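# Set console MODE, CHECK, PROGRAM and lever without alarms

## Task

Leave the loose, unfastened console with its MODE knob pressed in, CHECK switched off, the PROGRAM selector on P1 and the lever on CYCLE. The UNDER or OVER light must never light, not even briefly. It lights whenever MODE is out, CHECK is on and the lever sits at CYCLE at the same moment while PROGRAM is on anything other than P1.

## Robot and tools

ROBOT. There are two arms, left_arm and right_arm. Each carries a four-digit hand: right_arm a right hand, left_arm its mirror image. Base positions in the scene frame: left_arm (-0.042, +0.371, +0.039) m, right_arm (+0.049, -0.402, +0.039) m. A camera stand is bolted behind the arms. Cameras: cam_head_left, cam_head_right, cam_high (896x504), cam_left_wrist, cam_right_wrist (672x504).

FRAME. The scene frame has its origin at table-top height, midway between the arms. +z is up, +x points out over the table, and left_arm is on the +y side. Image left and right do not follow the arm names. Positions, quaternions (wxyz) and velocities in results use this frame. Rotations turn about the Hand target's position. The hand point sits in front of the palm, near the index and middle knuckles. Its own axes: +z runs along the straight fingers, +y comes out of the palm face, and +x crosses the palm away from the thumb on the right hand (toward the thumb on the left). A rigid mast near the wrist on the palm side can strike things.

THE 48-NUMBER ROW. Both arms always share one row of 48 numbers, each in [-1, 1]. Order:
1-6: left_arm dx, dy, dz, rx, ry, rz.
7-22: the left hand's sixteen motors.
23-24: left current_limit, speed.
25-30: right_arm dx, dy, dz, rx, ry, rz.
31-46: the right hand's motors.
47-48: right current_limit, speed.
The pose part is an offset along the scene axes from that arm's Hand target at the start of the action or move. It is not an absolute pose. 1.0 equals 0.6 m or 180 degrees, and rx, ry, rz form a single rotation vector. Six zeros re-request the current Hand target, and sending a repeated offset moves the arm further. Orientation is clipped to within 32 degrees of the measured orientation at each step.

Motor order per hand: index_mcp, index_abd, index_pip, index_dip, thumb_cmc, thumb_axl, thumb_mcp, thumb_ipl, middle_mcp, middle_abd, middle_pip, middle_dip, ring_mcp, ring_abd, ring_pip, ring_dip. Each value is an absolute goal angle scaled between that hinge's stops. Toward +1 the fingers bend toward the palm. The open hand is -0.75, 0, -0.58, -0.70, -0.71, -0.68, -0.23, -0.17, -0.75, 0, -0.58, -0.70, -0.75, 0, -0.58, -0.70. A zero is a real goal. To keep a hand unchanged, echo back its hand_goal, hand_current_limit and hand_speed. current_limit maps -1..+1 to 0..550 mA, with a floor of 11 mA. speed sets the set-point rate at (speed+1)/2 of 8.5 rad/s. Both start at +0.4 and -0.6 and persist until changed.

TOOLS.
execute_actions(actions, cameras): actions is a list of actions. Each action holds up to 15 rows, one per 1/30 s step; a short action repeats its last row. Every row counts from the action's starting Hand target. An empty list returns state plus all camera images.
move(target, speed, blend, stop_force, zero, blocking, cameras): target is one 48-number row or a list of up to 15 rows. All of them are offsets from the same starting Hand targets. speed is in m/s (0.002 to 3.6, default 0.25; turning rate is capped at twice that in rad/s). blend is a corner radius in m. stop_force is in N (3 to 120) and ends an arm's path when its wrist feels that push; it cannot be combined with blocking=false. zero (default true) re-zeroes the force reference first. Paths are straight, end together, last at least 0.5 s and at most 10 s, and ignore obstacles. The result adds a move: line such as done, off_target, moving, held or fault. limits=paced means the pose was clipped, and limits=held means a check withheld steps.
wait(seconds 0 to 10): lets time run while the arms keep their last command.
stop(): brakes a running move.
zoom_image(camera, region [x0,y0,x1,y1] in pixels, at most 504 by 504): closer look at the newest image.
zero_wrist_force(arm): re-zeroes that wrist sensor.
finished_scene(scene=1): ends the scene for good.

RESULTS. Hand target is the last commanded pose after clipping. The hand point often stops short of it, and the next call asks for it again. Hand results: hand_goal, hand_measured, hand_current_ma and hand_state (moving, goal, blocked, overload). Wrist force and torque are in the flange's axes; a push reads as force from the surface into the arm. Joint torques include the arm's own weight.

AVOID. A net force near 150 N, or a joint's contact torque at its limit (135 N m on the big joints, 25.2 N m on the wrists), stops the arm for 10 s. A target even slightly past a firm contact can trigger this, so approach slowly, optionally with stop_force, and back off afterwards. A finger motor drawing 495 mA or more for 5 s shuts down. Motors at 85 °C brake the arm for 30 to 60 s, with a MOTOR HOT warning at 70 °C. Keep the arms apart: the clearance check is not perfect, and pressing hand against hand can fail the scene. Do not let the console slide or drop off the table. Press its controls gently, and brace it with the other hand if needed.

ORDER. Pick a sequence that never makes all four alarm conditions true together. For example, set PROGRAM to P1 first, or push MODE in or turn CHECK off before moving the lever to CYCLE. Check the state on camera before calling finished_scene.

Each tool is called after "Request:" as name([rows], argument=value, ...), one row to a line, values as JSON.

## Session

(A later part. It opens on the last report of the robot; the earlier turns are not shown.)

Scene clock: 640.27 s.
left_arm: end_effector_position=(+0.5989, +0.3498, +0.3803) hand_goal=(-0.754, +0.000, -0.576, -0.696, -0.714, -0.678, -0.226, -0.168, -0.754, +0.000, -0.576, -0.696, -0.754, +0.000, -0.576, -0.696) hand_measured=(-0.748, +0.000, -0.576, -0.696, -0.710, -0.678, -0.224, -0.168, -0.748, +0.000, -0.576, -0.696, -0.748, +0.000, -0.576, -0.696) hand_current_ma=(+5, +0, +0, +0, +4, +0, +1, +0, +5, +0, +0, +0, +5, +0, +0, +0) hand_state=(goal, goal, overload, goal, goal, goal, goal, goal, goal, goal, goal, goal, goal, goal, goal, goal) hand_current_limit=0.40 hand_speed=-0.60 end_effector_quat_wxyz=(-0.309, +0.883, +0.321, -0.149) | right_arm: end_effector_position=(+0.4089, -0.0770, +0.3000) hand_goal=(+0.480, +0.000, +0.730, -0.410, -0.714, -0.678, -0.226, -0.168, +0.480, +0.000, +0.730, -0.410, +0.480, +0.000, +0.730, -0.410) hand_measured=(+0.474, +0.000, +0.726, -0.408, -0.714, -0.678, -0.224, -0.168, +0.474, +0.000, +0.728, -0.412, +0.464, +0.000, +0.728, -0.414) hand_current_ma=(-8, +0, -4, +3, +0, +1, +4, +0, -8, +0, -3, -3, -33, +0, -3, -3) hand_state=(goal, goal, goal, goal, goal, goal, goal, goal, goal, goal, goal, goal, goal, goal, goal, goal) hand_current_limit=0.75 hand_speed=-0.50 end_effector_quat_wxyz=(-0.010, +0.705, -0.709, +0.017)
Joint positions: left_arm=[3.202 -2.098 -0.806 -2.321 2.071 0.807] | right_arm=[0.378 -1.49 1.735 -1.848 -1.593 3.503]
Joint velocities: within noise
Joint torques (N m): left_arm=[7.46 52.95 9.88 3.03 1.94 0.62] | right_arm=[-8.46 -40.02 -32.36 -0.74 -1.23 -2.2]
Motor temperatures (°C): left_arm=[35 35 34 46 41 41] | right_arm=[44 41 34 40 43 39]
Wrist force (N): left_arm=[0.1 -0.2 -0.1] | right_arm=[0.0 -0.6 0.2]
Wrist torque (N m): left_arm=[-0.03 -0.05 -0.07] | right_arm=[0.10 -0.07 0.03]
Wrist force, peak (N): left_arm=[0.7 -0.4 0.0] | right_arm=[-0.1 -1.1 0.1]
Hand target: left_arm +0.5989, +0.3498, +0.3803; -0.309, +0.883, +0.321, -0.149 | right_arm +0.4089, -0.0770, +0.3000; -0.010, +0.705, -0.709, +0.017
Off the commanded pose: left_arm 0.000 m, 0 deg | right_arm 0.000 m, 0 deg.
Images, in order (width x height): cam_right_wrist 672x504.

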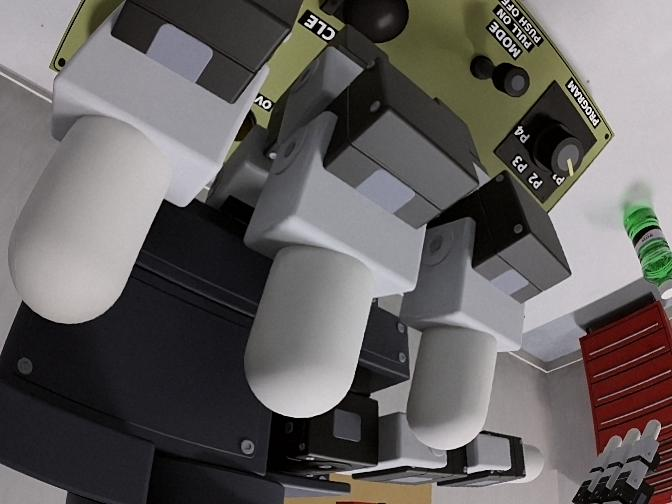

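Request:
move([
  [0,0,0,0,0,0,-0.754,0,-0.576,-0.696,-0.714,-0.678,-0.226,-0.168,-0.754,0,-0.576,-0.696,-0.754,0,-0.576,-0.696,0.4,-0.6,-0.2952,0.1573,-0.0685,0,-0.111,0,0.48,0,0.73,-0.41,-0.714,-0.678,-0.226,-0.168,0.48,0,0.73,-0.41,0.48,0,0.73,-0.41,0.75,-0.5],
  [0,0,0,0,0,0,-0.754,0,-0.576,-0.696,-0.714,-0.678,-0.226,-0.168,-0.754,0,-0.576,-0.696,-0.754,0,-0.576,-0.696,0.4,-0.6,-0.2952,0.1573,-0.0685,0,-0.111,0,-1,0,-1,-0.02,-0.714,-0.678,-0.226,-0.168,0.48,0,0.73,-0.41,0.48,0,0.73,-0.41,0.75,-0.5],
], cameras=["cam_head_left","cam_head_right","cam_high","cam_right_wrist"], speed=0.2)

Request:
zoom_image(camera="cam_high", region=[410, 90, 530, 200])

Request:
zoom_image(camera="cam_head_left", region=[370, 150, 490, 260])

Request:
zoom_image(camera="cam_head_right", region=[370, 150, 490, 260])

Scene clock: 708.20 s.
left_arm: end_effector_position=(+0.5989, +0.3498, +0.3803) hand_goal=(-0.754, +0.000, -0.576, -0.696, -0.714, -0.678, -0.226, -0.168, -0.754, +0.000, -0.576, -0.696, -0.754, +0.000, -0.576, -0.696) hand_measured=(-0.748, +0.000, -0.576, -0.696, -0.710, -0.678, -0.224, -0.168, -0.748, +0.000, -0.576, -0.696, -0.748, +0.000, -0.576, -0.696) hand_current_ma=(+5, +0, +0, +0, +4, +0, +1, +0, +5, +0, +0, +0, +5, +0, +0, +0) hand_state=(goal, goal, overload, goal, goal, goal, goal, goal, goal, goal, goal, goal, goal, goal, goal, goal) hand_current_limit=0.40 hand_speed=-0.60 end_effector_quat_wxyz=(-0.309, +0.883, +0.321, -0.149) | right_arm: end_effector_position=(+0.2318, +0.0174, +0.2589) hand_goal=(-1.000, +0.000, -1.000, -0.020, -0.714, -0.678, -0.226, -0.168, +0.480, +0.000, +0.730, -0.410, +0.480, +0.000, +0.730, -0.410) hand_measured=(-0.984, +0.000, -0.992, -0.022, -0.712, -0.678, -0.224, -0.168, +0.474, +0.000, +0.728, -0.412, +0.464, +0.000, +0.728, -0.414) hand_current_ma=(+30, +0, +12, -3, +1, +1, +4, +0, -8, +0, -3, -3, -33, +0, -3, -3) hand_state=(goal, goal, goal, goal, goal, goal, goal, goal, goal, goal, goal, goal, goal, goal, goal, goal) hand_current_limit=0.75 hand_speed=-0.50 end_effector_quat_wxyz=(-0.133, +0.691, -0.697, +0.139)
Joint positions: left_arm=[3.202 -2.098 -0.806 -2.321 2.071 0.807] | right_arm=[0.869 -1.682 2.061 -2.206 -1.863 3.958]
Joint torques (N m): left_arm=[7 52.69 10.59 2.92 1.9 0.72] | right_arm=[11.12 -4.99 -12.94 -4.54 -1.48 1.9]
Wrist force (N): left_arm=[0.6 -0.4 0.0] | right_arm=[0.3 -1.2 0.4]
Wrist torque (N m): left_arm=[-0.06 -0.12 -0.03] | right_arm=[0.09 -0.12 -0.07]
Wrist force, peak (N): left_arm=[0.7 -0.4 0.3] | right_arm=[0.3 -1.9 0.3]
Hand target: left_arm +0.5989, +0.3498, +0.3803; -0.309, +0.883, +0.321, -0.149 | right_arm +0.2318, +0.0174, +0.2589; -0.133, +0.691, -0.697, +0.139
Off the commanded pose: left_arm 0.000 m, 0 deg | right_arm 0.000 m, 0 deg.
move: done
Images, in order (width x height): cam_head_left 896x504, cam_head_right 896x504, cam_high 896x504, cam_right_wrist 672x504.

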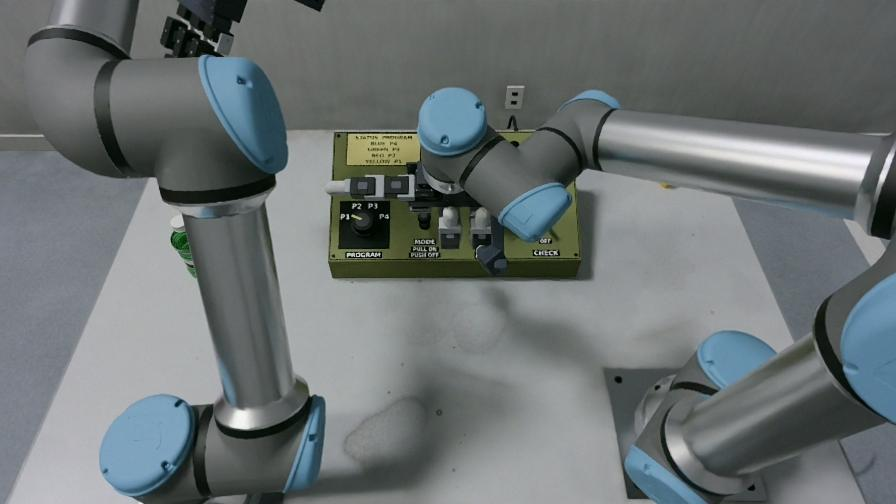

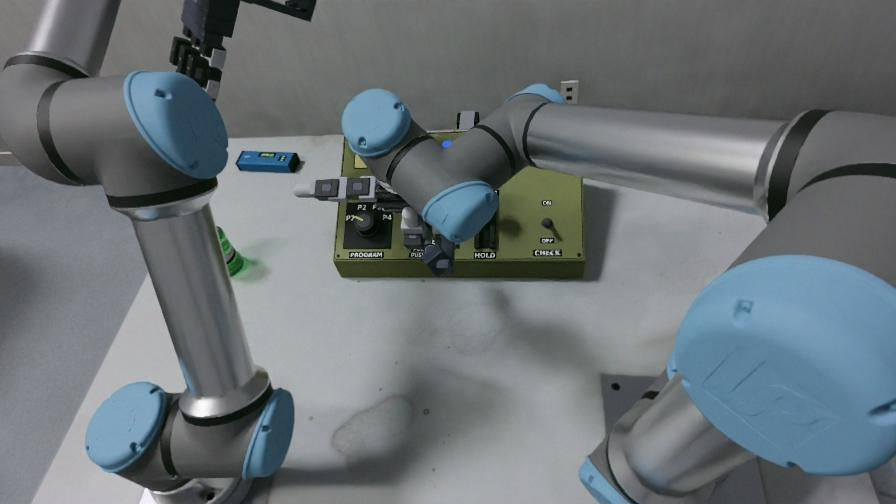

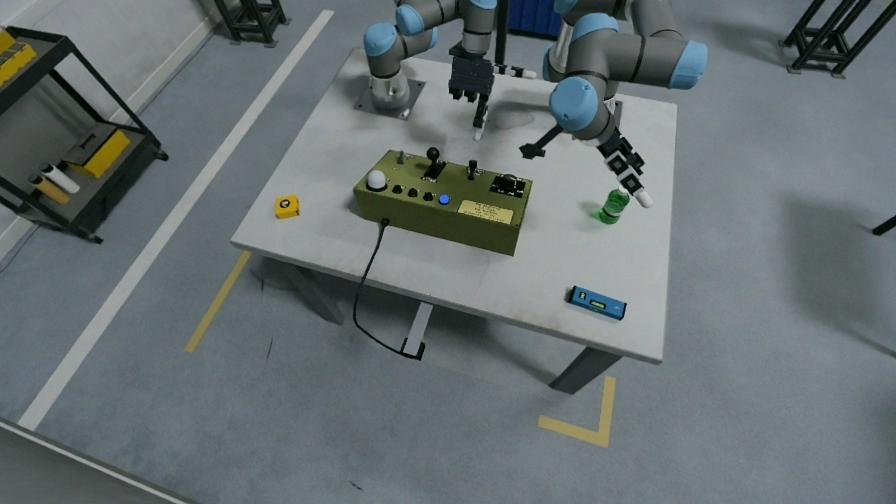

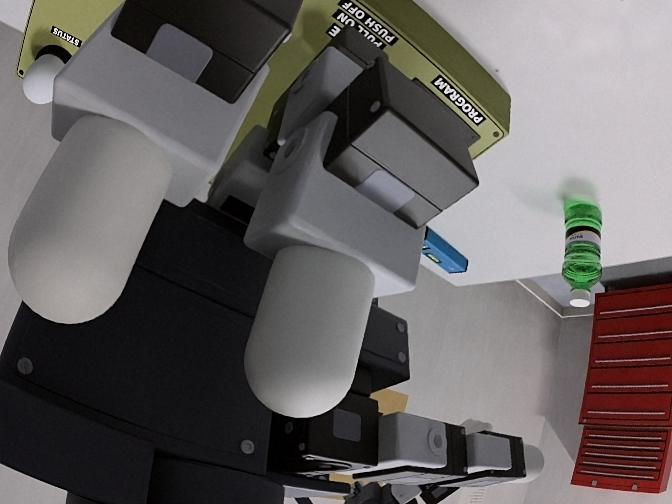

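Scaled by 4.200.

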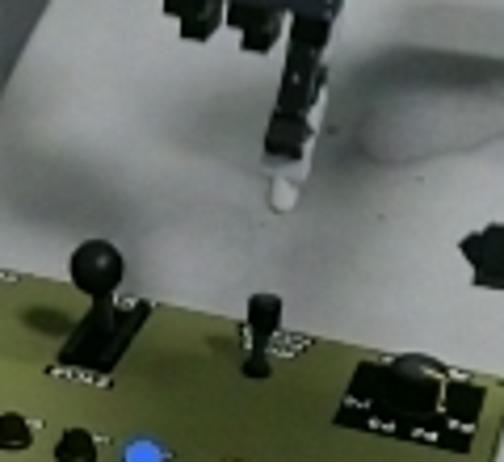

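Scaled by 4.200.

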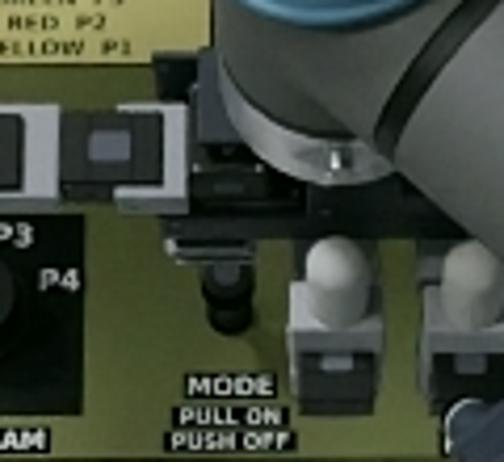

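Scaled by 4.200.

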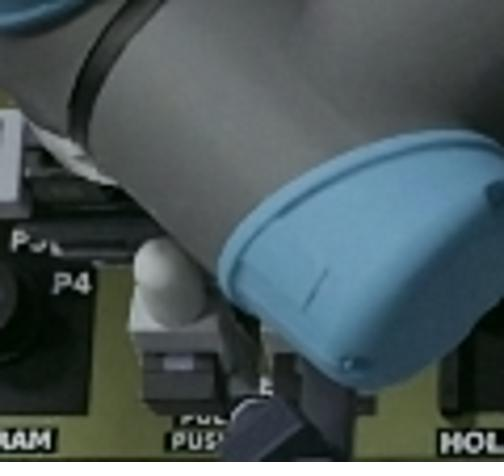

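Request:
move(target=[0,0,0,0,0,0,-0.754,0,-0.576,-0.696,-0.714,-0.678,-0.226,-0.168,-0.754,0,-0.576,-0.696,-0.754,0,-0.576,-0.696,0.4,-0.6,0.0508,0,-0.0633,0,0,0,-1,0,-1,-0.02,-0.714,-0.678,-0.226,-0.168,0.48,0,0.73,-0.41,0.48,0,0.73,-0.41,0.75,-0.5], cameras=["cam_head_left","cam_head_right","cam_high","cam_right_wrist"], speed=0.15)

Request:
zoom_image(camera="cam_high", region=[430, 110, 520, 200])

Request:
zoom_image(camera="cam_head_left", region=[370, 150, 490, 260])

Scene clock: 762.00 s.
left_arm: end_effector_position=(+0.5989, +0.3498, +0.3803) hand_goal=(-0.754, +0.000, -0.576, -0.696, -0.714, -0.678, -0.226, -0.168, -0.754, +0.000, -0.576, -0.696, -0.754, +0.000, -0.576, -0.696) hand_measured=(-0.748, +0.000, -0.576, -0.696, -0.710, -0.678, -0.224, -0.168, -0.748, +0.000, -0.576, -0.696, -0.748, +0.000, -0.576, -0.696) hand_current_ma=(+5, +0, +0, +0, +4, +0, +1, +0, +5, +0, +0, +0, +5, +0, +0, +0) hand_state=(goal, goal, overload, goal, goal, goal, goal, goal, goal, goal, goal, goal, goal, goal, goal, goal) hand_current_limit=0.40 hand_speed=-0.60 end_effector_quat_wxyz=(-0.309, +0.883, +0.321, -0.149) | right_arm: end_effector_position=(+0.2622, +0.0174, +0.2211) hand_goal=(-1.000, +0.000, -1.000, -0.020, -0.714, -0.678, -0.226, -0.168, +0.480, +0.000, +0.730, -0.410, +0.480, +0.000, +0.730, -0.410) hand_measured=(-0.984, +0.000, -0.992, -0.022, -0.712, -0.678, -0.224, -0.168, +0.474, +0.000, +0.728, -0.412, +0.464, +0.000, +0.728, -0.414) hand_current_ma=(+30, +0, +12, -3, +1, +1, +4, +0, -8, +0, -3, -3, -33, +0, -3, -3) hand_state=(goal, goal, goal, goal, goal, goal, goal, goal, goal, goal, goal, goal, goal, goal, goal, goal) hand_current_limit=0.75 hand_speed=-0.50 end_effector_quat_wxyz=(-0.133, +0.691, -0.697, +0.139)
Joint positions: left_arm=[3.202 -2.098 -0.806 -2.321 2.071 0.807] | right_arm=[0.816 -1.602 2.099 -2.338 -1.849 3.905]
Joint torques (N m): left_arm=[7.45 53.12 10.37 2.88 1.86 0.66] | right_arm=[-11.1 -8.66 -10.2 -4.67 1.1 -2.17]
Wrist force (N): left_arm=[0.5 -0.4 0.0] | right_arm=[-0.1 -1.6 0.6]
Wrist torque (N m): left_arm=[-0.07 -0.09 -0.04] | right_arm=[0.01 -0.07 -0.02]
Wrist force, peak (N): left_arm=[0.8 -0.5 0.1] | right_arm=[-0.2 -1.8 1.1]
Hand target: left_arm +0.5989, +0.3498, +0.3803; -0.309, +0.883, +0.321, -0.149 | right_arm +0.2623, +0.0174, +0.2209; -0.133, +0.691, -0.697, +0.139
Off the commanded pose: left_arm 0.000 m, 0 deg | right_arm 0.000 m, 0 deg.
move: done
Images, in order (width x height): cam_head_left 896x504, cam_head_right 896x504, cam_high 896x504, cam_right_wrist 672x504.

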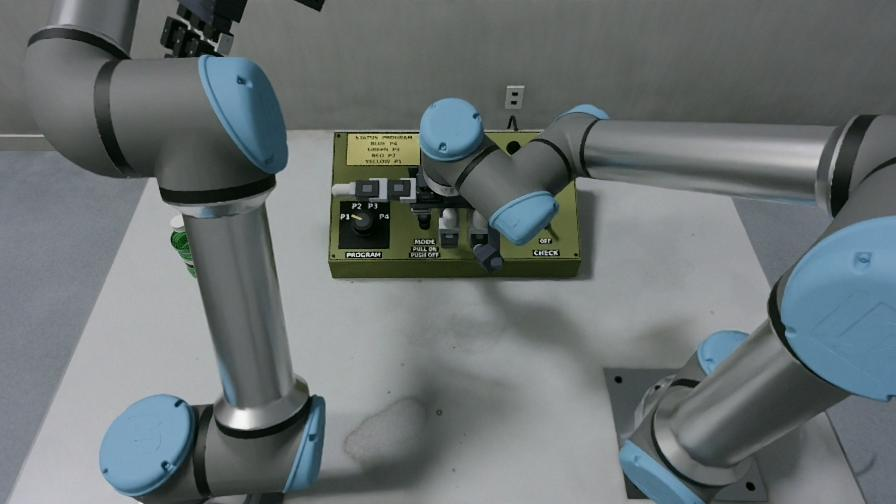

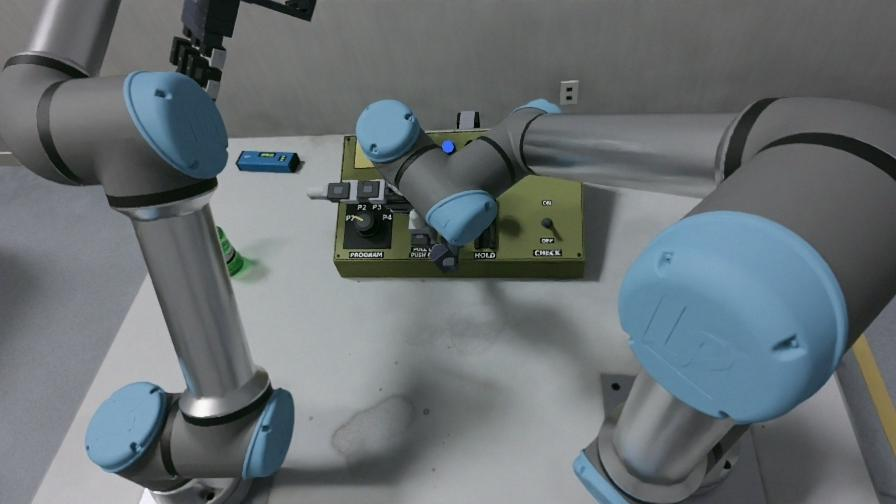

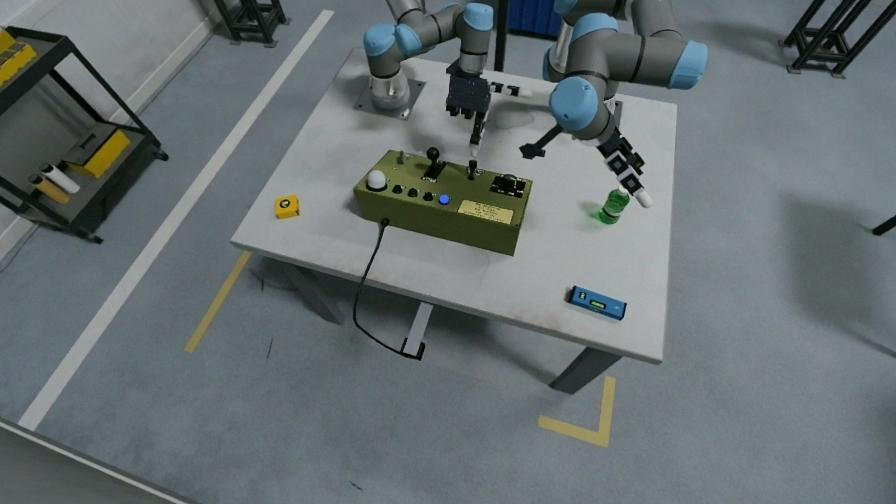

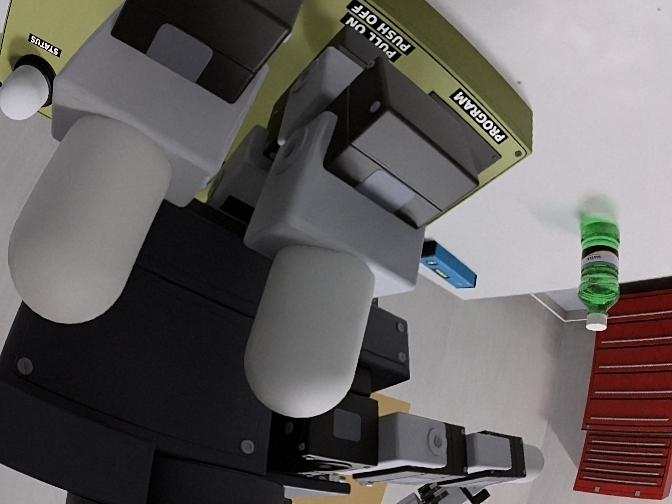

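Scaled by 5.600.

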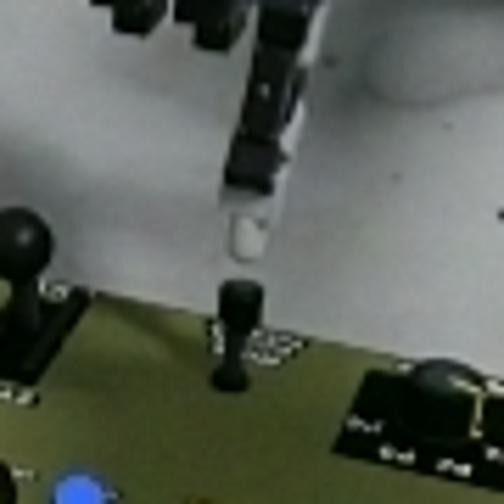

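Scaled by 4.200.

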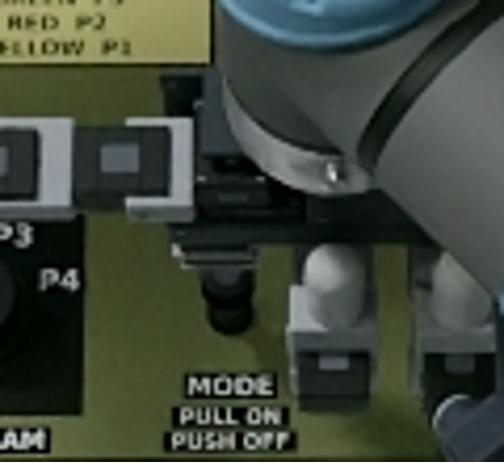

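Request:
move(target=[0,0,0,0,0,0,-0.754,0,-0.576,-0.696,-0.714,-0.678,-0.226,-0.168,-0.754,0,-0.576,-0.696,-0.754,0,-0.576,-0.696,0.4,-0.6,0.0225,0,-0.0803,0,0,0,-1,0,-1,-0.02,-0.714,-0.678,-0.226,-0.168,0.48,0,0.73,-0.41,0.48,0,0.73,-0.41,0.75,-0.5], cameras=["cam_head_right","cam_high"], speed=0.04, stop_force=22)

Request:
zoom_image(camera="cam_high", region=[410, 110, 520, 220])

Scene clock: 789.83 s.
left_arm: end_effector_position=(+0.5989, +0.3498, +0.3803) hand_goal=(-0.754, +0.000, -0.576, -0.696, -0.714, -0.678, -0.226, -0.168, -0.754, +0.000, -0.576, -0.696, -0.754, +0.000, -0.576, -0.696) hand_measured=(-0.748, +0.000, -0.576, -0.696, -0.710, -0.678, -0.224, -0.168, -0.748, +0.000, -0.576, -0.696, -0.748, +0.000, -0.576, -0.696) hand_current_ma=(+5, +0, +0, +0, +4, +0, +1, +0, +5, +0, +0, +0, +5, +0, +0, +0) hand_state=(goal, goal, overload, goal, goal, goal, goal, goal, goal, goal, goal, goal, goal, goal, goal, goal) hand_current_limit=0.40 hand_speed=-0.60 end_effector_quat_wxyz=(-0.309, +0.883, +0.321, -0.149) | right_arm: end_effector_position=(+0.2718, +0.0173, +0.1866) hand_goal=(-1.000, +0.000, -1.000, -0.020, -0.714, -0.678, -0.226, -0.168, +0.480, +0.000, +0.730, -0.410, +0.480, +0.000, +0.730, -0.410) hand_measured=(-1.002, +0.004, -1.000, +0.008, -0.712, -0.678, -0.224, -0.168, +0.474, +0.000, +0.728, -0.412, +0.464, +0.000, +0.728, -0.414) hand_current_ma=(-1, +4, -1, +61, +1, +1, +4, +0, -9, +0, -3, -3, -33, +0, -3, -3) hand_state=(goal, goal, goal, blocked, goal, goal, goal, goal, goal, goal, goal, goal, goal, goal, goal, goal) hand_current_limit=0.75 hand_speed=-0.50 end_effector_quat_wxyz=(-0.133, +0.691, -0.697, +0.138)
Joint positions: left_arm=[3.202 -2.098 -0.806 -2.321 2.071 0.807] | right_arm=[0.8 -1.541 2.142 -2.447 -1.845 3.889]
Joint torques (N m): left_arm=[7.2 52.86 10.48 2.86 1.83 0.65] | right_arm=[8.67 -24.38 -23.97 1.66 -1.97 2.01]
Wrist force (N): left_arm=[0.3 -0.4 -0.1] | right_arm=[0.4 -0.5 -18.5]
Wrist torque (N m): left_arm=[-0.05 -0.08 -0.05] | right_arm=[2.32 -0.53 -0.05]
Wrist force, peak (N): left_arm=[0.5 -0.7 0.1] | right_arm=[0.3 1.6 -46.7]
Hand target: left_arm +0.5989, +0.3498, +0.3803; -0.309, +0.883, +0.321, -0.149 | right_arm +0.2718, +0.0173, +0.1866; -0.133, +0.691, -0.697, +0.138 (not the last commanded pose)
Off the commanded pose: left_arm 0.000 m, 0 deg | right_arm 0.014 m, 0 deg.
move: contact (right_arm)
Images, in order (width x height): cam_head_right 896x504, cam_high 896x504.

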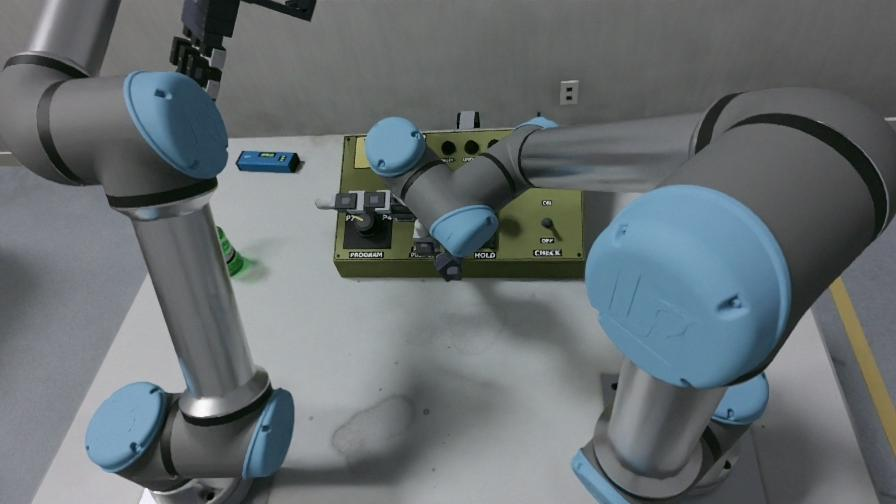

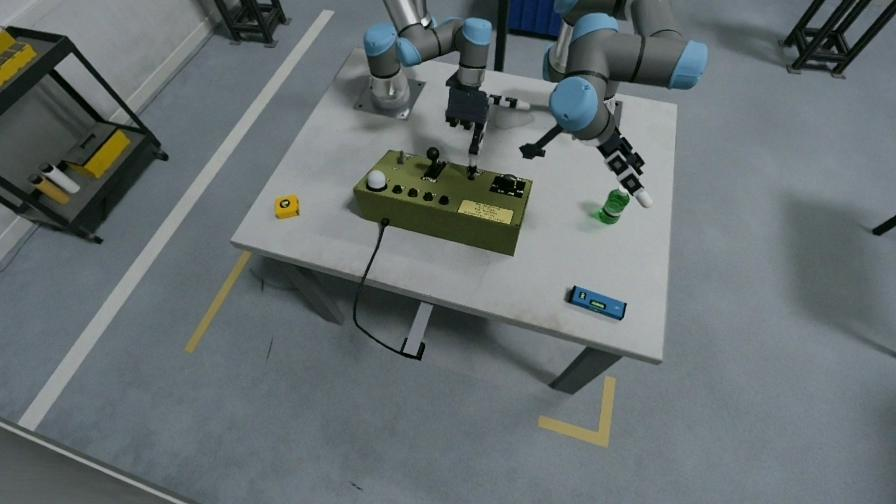

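Scaled by 4.582.

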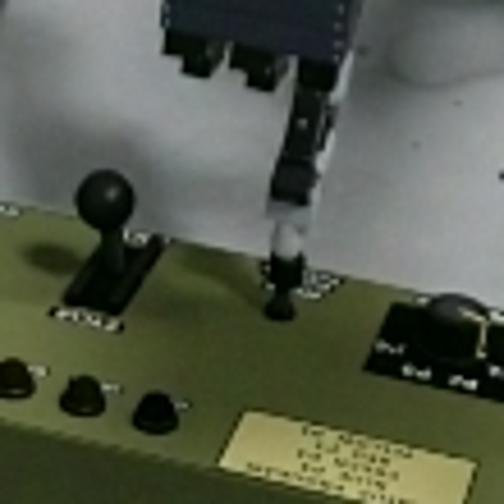

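Request:
move([
  [0,0,0,0,0,0,-0.754,0,-0.576,-0.696,-0.714,-0.678,-0.226,-0.168,-0.754,0,-0.576,-0.696,-0.754,0,-0.576,-0.696,0.4,-0.6,-0.027,0,0.1,0,0,0,-1,0,-1,-0.02,-0.714,-0.678,-0.226,-0.168,0.48,0,0.73,-0.41,0.48,0,0.73,-0.41,0.75,-0.5],
  [0,0,0,0,0,0,-0.754,0,-0.576,-0.696,-0.714,-0.678,-0.226,-0.168,-0.754,0,-0.576,-0.696,-0.754,0,-0.576,-0.696,0.4,-0.6,-0.12,-0.08,0.25,0,0,0,-1,0,-1,-0.02,-0.714,-0.678,-0.226,-0.168,0.48,0,0.73,-0.41,0.48,0,0.73,-0.41,0.75,-0.5],
], cameras=["cam_head_left","cam_head_right","cam_high"], speed=[0.08,0.2], blend=[0.02,0])

Request:
zoom_image(camera="cam_high", region=[350, 120, 540, 260])

Request:
zoom_image(camera="cam_head_left", region=[320, 110, 600, 290])

Request:
zoom_image(camera="cam_head_right", region=[320, 110, 600, 290])

Scene clock: 805.07 s.
left_arm: end_effector_position=(+0.5989, +0.3498, +0.3803) hand_goal=(-0.754, +0.000, -0.576, -0.696, -0.714, -0.678, -0.226, -0.168, -0.754, +0.000, -0.576, -0.696, -0.754, +0.000, -0.576, -0.696) hand_measured=(-0.748, +0.000, -0.576, -0.696, -0.710, -0.678, -0.224, -0.168, -0.748, +0.000, -0.576, -0.696, -0.748, +0.000, -0.576, -0.696) hand_current_ma=(+5, +0, +0, +0, +4, +0, +1, +0, +5, +0, +0, +0, +5, +0, +0, +0) hand_state=(goal, goal, overload, goal, goal, goal, goal, goal, goal, goal, goal, goal, goal, goal, goal, goal) hand_current_limit=0.40 hand_speed=-0.60 end_effector_quat_wxyz=(-0.309, +0.883, +0.321, -0.149) | right_arm: end_effector_position=(+0.1999, -0.0306, +0.3365) hand_goal=(-1.000, +0.000, -1.000, -0.020, -0.714, -0.678, -0.226, -0.168, +0.480, +0.000, +0.730, -0.410, +0.480, +0.000, +0.730, -0.410) hand_measured=(-0.996, +0.002, -1.000, -0.016, -0.712, -0.678, -0.224, -0.168, +0.474, +0.000, +0.728, -0.412, +0.464, +0.000, +0.728, -0.414) hand_current_ma=(+7, +1, +0, +4, +1, +1, +4, +0, -9, +0, -3, -3, -32, +0, -3, -3) hand_state=(goal, goal, goal, goal, goal, goal, goal, goal, goal, goal, goal, goal, goal, goal, goal, goal) hand_current_limit=0.75 hand_speed=-0.50 end_effector_quat_wxyz=(-0.133, +0.691, -0.697, +0.138)
Joint positions: left_arm=[3.202 -2.098 -0.806 -2.321 2.071 0.807] | right_arm=[0.846 -1.885 2.013 -1.961 -1.857 3.935]
Joint torques (N m): left_arm=[5.73 53.32 11.47 2.87 1.87 0.64] | right_arm=[11.6 -24.88 -33.5 -1.08 -1.81 1.95]
Wrist force (N): left_arm=[0.3 -0.2 0.2] | right_arm=[0.6 -0.3 0.9]
Wrist torque (N m): left_arm=[-0.06 -0.07 -0.06] | right_arm=[0.15 -0.17 -0.03]
Wrist force, peak (N): left_arm=[0.7 -0.5 0.3] | right_arm=[0.1 -0.9 -19.3]
Hand target: left_arm +0.5989, +0.3498, +0.3803; -0.309, +0.883, +0.321, -0.149 | right_arm +0.1998, -0.0307, +0.3366; -0.133, +0.691, -0.697, +0.138
Off the commanded pose: left_arm 0.000 m, 0 deg | right_arm 0.000 m, 0 deg.
move: done
Images, in order (width x height): cam_head_left 896x504, cam_head_right 896x504, cam_high 896x504.

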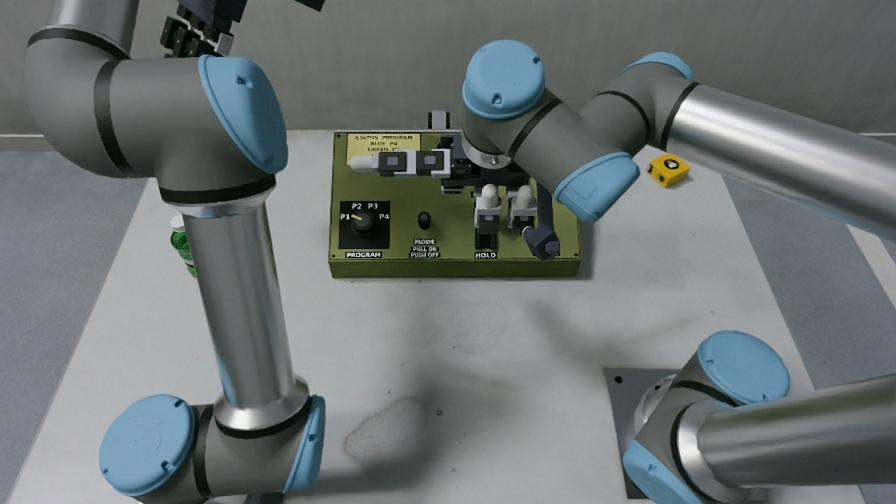

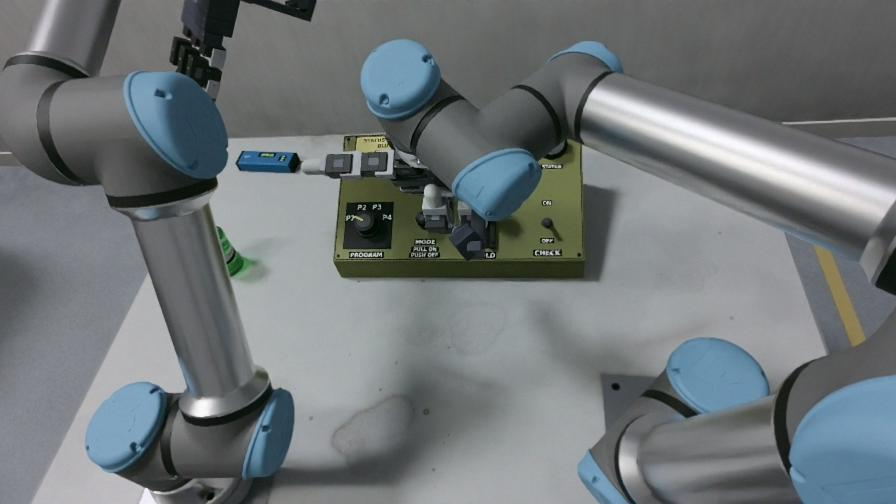

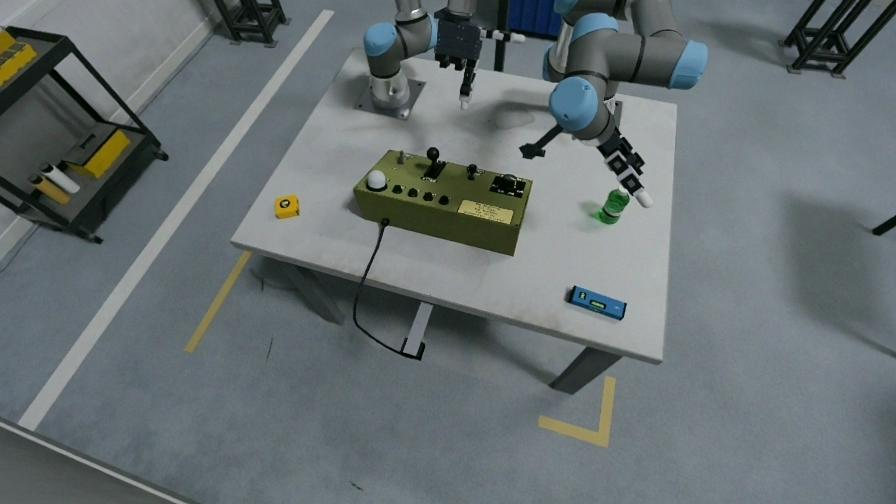

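Scaled by 2.653.

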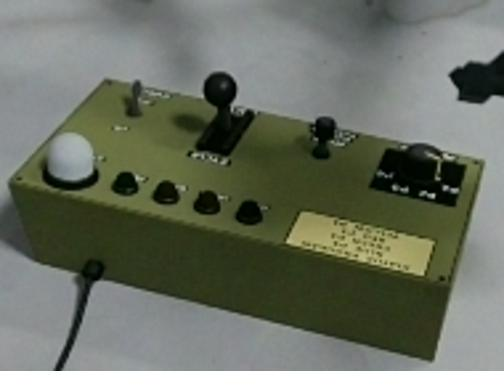

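Scaled by 1.800.

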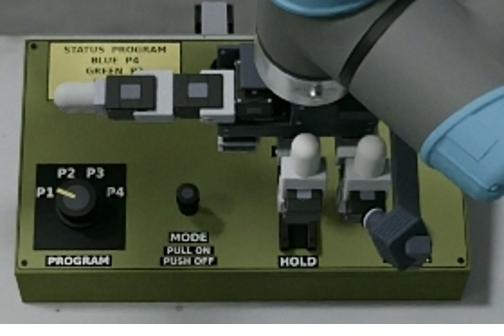

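Scaled by 1.800.

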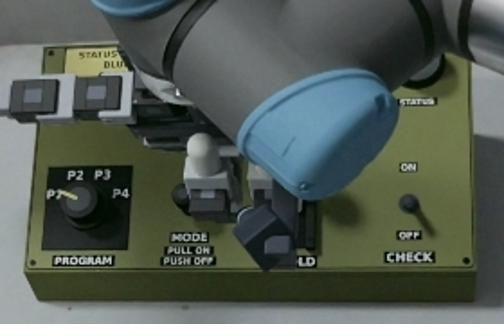

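Request:
finished_scene()

The scene is finished: the task was done.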